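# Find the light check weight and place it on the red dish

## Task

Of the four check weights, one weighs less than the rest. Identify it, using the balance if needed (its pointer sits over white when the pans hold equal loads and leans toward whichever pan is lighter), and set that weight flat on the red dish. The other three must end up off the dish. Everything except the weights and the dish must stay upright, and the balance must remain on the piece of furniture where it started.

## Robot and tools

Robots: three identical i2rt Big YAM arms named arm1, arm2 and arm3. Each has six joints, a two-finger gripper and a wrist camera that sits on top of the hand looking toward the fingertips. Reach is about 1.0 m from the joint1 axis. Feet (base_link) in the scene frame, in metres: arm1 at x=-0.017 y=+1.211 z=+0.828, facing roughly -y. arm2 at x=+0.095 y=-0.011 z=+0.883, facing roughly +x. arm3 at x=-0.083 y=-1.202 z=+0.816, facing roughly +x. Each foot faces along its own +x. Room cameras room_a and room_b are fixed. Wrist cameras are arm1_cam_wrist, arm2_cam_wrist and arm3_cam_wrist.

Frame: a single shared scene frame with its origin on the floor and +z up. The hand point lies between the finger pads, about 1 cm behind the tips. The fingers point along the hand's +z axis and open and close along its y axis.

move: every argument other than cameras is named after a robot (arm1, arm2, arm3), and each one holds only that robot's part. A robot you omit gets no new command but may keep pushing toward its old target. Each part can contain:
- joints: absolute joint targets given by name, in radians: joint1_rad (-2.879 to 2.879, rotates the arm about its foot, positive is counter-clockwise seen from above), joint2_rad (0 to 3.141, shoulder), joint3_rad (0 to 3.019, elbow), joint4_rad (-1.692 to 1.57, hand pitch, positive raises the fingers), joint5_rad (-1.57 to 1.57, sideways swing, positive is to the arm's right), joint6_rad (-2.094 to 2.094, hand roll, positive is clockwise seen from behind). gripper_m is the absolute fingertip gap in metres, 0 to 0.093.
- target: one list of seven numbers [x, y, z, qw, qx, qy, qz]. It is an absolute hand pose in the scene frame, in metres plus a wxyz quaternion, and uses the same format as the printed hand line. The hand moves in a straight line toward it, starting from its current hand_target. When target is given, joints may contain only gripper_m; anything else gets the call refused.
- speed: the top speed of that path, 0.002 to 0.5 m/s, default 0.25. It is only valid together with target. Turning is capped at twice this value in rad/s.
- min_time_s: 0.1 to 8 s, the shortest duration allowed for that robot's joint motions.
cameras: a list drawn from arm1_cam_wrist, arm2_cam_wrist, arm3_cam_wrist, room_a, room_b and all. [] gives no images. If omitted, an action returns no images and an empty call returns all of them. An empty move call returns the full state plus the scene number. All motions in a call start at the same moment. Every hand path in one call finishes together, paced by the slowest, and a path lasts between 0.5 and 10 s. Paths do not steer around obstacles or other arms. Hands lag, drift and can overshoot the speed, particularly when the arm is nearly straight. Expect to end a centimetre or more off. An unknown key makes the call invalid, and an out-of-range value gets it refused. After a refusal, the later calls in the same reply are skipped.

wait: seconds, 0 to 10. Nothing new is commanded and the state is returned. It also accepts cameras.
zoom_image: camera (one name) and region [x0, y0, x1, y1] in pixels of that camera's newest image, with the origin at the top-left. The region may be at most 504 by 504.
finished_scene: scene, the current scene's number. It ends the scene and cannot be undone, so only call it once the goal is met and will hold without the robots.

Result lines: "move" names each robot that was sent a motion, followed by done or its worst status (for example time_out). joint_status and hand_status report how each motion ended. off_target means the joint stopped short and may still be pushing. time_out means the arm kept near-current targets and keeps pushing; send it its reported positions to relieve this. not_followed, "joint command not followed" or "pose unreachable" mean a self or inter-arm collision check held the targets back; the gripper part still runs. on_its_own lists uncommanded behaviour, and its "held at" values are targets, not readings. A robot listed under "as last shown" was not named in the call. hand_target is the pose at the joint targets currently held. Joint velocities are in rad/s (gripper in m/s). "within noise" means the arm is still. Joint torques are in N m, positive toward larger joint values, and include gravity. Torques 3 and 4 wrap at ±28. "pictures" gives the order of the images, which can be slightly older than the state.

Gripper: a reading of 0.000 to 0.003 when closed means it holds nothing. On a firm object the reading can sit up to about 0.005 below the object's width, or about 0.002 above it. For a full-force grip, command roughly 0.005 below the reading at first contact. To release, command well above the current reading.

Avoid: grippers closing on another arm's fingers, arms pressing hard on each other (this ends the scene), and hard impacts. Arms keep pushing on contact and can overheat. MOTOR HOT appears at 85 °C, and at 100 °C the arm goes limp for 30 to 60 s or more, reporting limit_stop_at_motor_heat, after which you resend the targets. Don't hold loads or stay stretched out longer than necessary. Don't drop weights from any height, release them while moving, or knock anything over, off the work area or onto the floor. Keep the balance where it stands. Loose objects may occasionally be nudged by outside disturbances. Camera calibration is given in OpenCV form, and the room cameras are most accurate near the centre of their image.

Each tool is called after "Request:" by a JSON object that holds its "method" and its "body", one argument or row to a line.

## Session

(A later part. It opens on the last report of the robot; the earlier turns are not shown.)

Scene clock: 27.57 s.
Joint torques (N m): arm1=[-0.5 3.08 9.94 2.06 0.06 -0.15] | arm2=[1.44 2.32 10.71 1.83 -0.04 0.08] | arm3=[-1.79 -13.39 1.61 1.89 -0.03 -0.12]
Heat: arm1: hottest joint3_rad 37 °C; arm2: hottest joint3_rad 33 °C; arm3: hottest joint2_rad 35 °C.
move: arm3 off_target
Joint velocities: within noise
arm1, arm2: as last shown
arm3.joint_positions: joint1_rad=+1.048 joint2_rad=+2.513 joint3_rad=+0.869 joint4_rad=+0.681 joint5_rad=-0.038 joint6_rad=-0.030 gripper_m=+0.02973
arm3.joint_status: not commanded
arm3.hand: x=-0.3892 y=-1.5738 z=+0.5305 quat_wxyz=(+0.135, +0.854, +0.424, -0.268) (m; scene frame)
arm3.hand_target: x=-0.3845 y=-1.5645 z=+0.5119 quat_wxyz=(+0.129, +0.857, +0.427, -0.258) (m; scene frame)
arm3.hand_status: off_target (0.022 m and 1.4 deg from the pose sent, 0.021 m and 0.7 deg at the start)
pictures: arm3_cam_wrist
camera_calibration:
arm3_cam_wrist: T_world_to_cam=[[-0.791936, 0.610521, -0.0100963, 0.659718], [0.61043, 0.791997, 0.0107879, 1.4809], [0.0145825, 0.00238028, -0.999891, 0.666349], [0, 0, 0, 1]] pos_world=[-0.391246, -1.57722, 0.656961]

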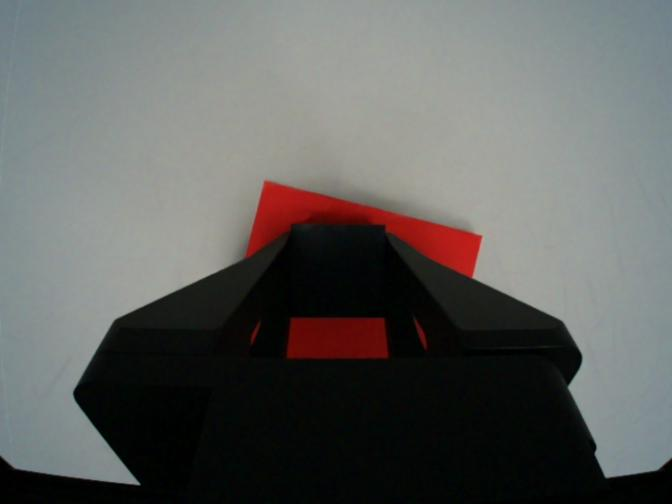

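Request:
{"method": "move", "body": {
  "arm3": {"target":[-0.386,-1.567,0.524,0.130,0.857,0.426,-0.259],"speed":0.05}
}}

Request:
{"method": "move", "body": {
  "arm3": {"joints":{"gripper_m":0.06}}
}}

Request:
{"method": "move", "body": {
  "arm3": {"target":[-0.365,-1.54,0.64,0.130,0.857,0.426,-0.259],"speed":0.2},
  "cameras": ["arm3_cam_wrist","room_b","room_a"]
}}

Request:
{"method": "zoom_image", "body": {
  "camera": "room_b",
  "region": [180, 255, 260, 350]
}}

Request:
{"method": "zoom_image", "body": {
  "camera": "arm3_cam_wrist",
  "region": [220, 130, 480, 325]
}}

Scene clock: 28.73 s.
Joint torques (N m): arm1=[0.03 3.14 9.88 2.13 0.09 -0.14] | arm2=[1.49 2.43 10.7 1.77 -0.05 0.09] | arm3=[-1.61 -15.79 0.49 1.24 -0.04 -0.1]
Heat: arm1: hottest joint3_rad 37 °C; arm2: hottest joint3_rad 33 °C; arm3: hottest joint2_rad 35 °C.
move: arm3 done
Joint velocities: within noise
arm1.joint_positions: joint1_rad=+0.776 joint2_rad=+0.602 joint3_rad=+1.507 joint4_rad=-1.261 joint5_rad=+0.098 joint6_rad=+0.607 gripper_m=+0.09396
arm1.joint_status: not commanded
arm1.hand: x=-0.1701 y=+1.0660 z=+1.4453 quat_wxyz=(-0.349, -0.815, -0.066, +0.458) (m; scene frame)
arm1.hand_target: x=-0.1672 y=+1.0692 z=+1.4585 quat_wxyz=(-0.357, -0.807, -0.065, +0.467) (m; scene frame)
arm1.hand_status: not commanded
arm2.joint_positions: joint1_rad=+0.021 joint2_rad=+0.603 joint3_rad=+1.379 joint4_rad=-1.633 joint5_rad=-0.031 joint6_rad=+0.148 gripper_m=+0.09396
arm2.joint_status: not commanded
arm2.hand: x=-0.0901 y=-0.0176 z=+1.3638 quat_wxyz=(+0.028, +0.934, -0.076, -0.347) (m; scene frame)
arm2.hand_target: x=-0.0886 y=-0.0177 z=+1.3731 quat_wxyz=(+0.029, +0.930, -0.075, -0.358) (m; scene frame)
arm2.hand_status: not commanded
arm3.joint_positions: joint1_rad=+1.048 joint2_rad=+2.513 joint3_rad=+0.869 joint4_rad=+0.681 joint5_rad=-0.038 joint6_rad=-0.030 gripper_m=+0.02973
arm3.joint_status: not commanded
arm3.hand: x=-0.3892 y=-1.5738 z=+0.5305 quat_wxyz=(+0.135, +0.854, +0.424, -0.268) (m; scene frame)
arm3.hand_target: x=-0.3860 y=-1.5670 z=+0.5241 quat_wxyz=(+0.130, +0.857, +0.426, -0.259) (m; scene frame)
arm3.hand_status: done (0.010 m and 1.2 deg from the pose sent, 0.010 m and 1.2 deg at the start)
pictures: none

Scene clock: 29.37 s.
Joint torques (N m): arm1=[0.03 2.84 10.02 2.04 0.09 -0.14] | arm2=[1.38 2.2 10.69 1.78 -0.03 0.09] | arm3=[-1.61 -15.91 0.44 1.25 -0.03 -0.1]
Heat: arm1: hottest joint3_rad 37 °C; arm2: hottest joint3_rad 33 °C; arm3: hottest joint2_rad 35 °C.
move: arm3 done
Joint velocities: within noise
arm1, arm2: as last shown
arm3.joint_positions: joint1_rad=+1.048 joint2_rad=+2.513 joint3_rad=+0.869 joint4_rad=+0.680 joint5_rad=-0.038 joint6_rad=-0.030 gripper_m=+0.05984
arm3.joint_status: all done
arm3.hand: x=-0.3892 y=-1.5738 z=+0.5304 quat_wxyz=(+0.135, +0.854, +0.424, -0.268) (m; scene frame)
arm3.hand_target: x=-0.3860 y=-1.5670 z=+0.5241 quat_wxyz=(+0.130, +0.857, +0.426, -0.259) (m; scene frame)
arm3.hand_status: not commanded
pictures: none

Scene clock: 30.83 s.
Joint torques (N m): arm1=[0.09 2.61 10.02 2 0.11 -0.15] | arm2=[1.55 2.37 10.76 1.76 -0.04 0.08] | arm3=[-1.9 -14.97 1.17 1.18 -0.11 -0.14]
Heat: arm1: hottest joint3_rad 38 °C; arm2: hottest joint3_rad 34 °C; arm3: hottest joint2_rad 36 °C.
move: arm3 done
Joint velocities: within noise
arm1, arm2: as last shown
arm3.joint_positions: joint1_rad=+1.045 joint2_rad=+2.156 joint3_rad=+0.627 joint4_rad=+0.547 joint5_rad=-0.040 joint6_rad=-0.033 gripper_m=+0.05993
arm3.joint_status: not commanded
arm3.hand: x=-0.3636 y=-1.5431 z=+0.6378 quat_wxyz=(+0.132, +0.857, +0.425, -0.260) (m; scene frame)
arm3.hand_target: x=-0.3649 y=-1.5400 z=+0.6399 quat_wxyz=(+0.130, +0.857, +0.426, -0.259) (m; scene frame)
arm3.hand_status: done (0.004 m and 0.2 deg from the pose sent, 0.117 m and 1.2 deg at the start)
pictures: arm3_cam_wrist, room_a, room_b
camera_calibration:
arm3_cam_wrist: T_world_to_cam=[[-0.791564, 0.610979, -0.0114467, 0.664017], [0.610513, 0.791493, 0.0285107, 1.42757], [0.0264794, 0.0155797, -0.999528, 0.797767], [0, 0, 0, 1]] pos_world=[-0.367062, -1.54804, 0.76429]

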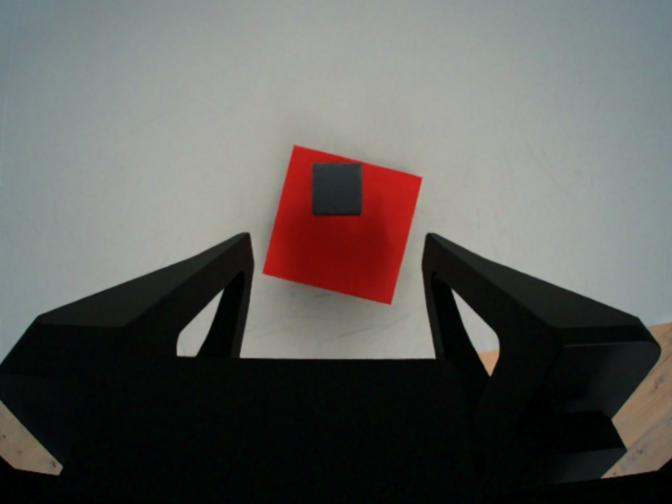

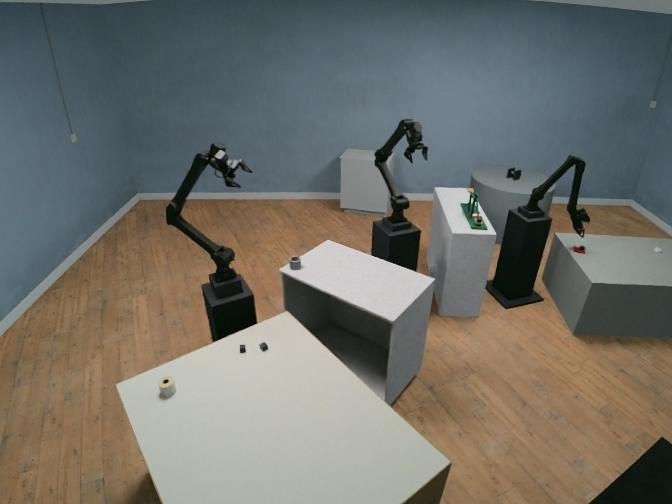

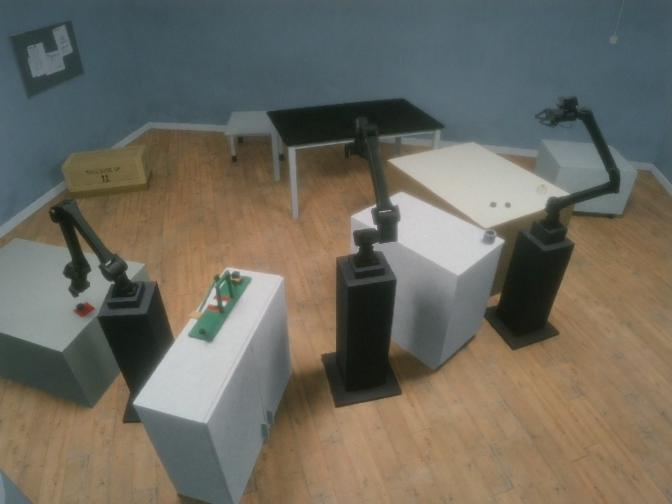

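Scaled by 5.305 from the camera's 672x504 image, which has a finer 960x720 frame.

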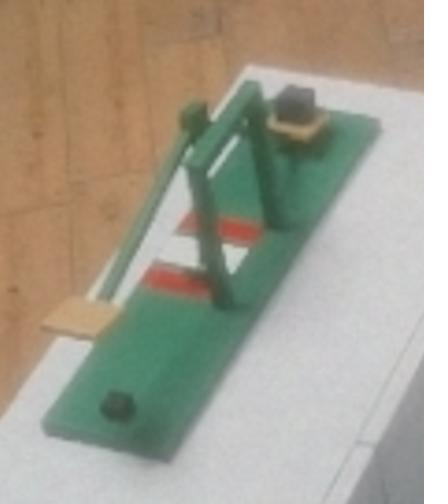

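Scaled by 1.938 from the camera's 672x504 image, which has a finer 960x720 frame.

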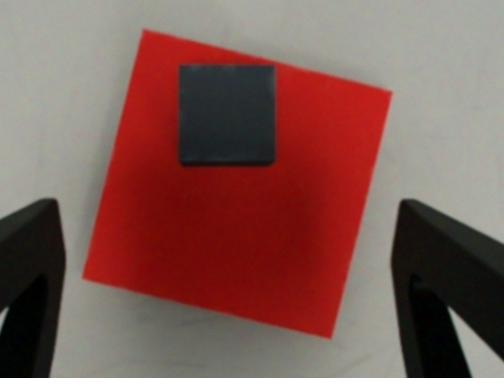

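Request:
{"method": "finished_scene", "body": {
  "scene": 2
}}

The scene is finished: the task was done.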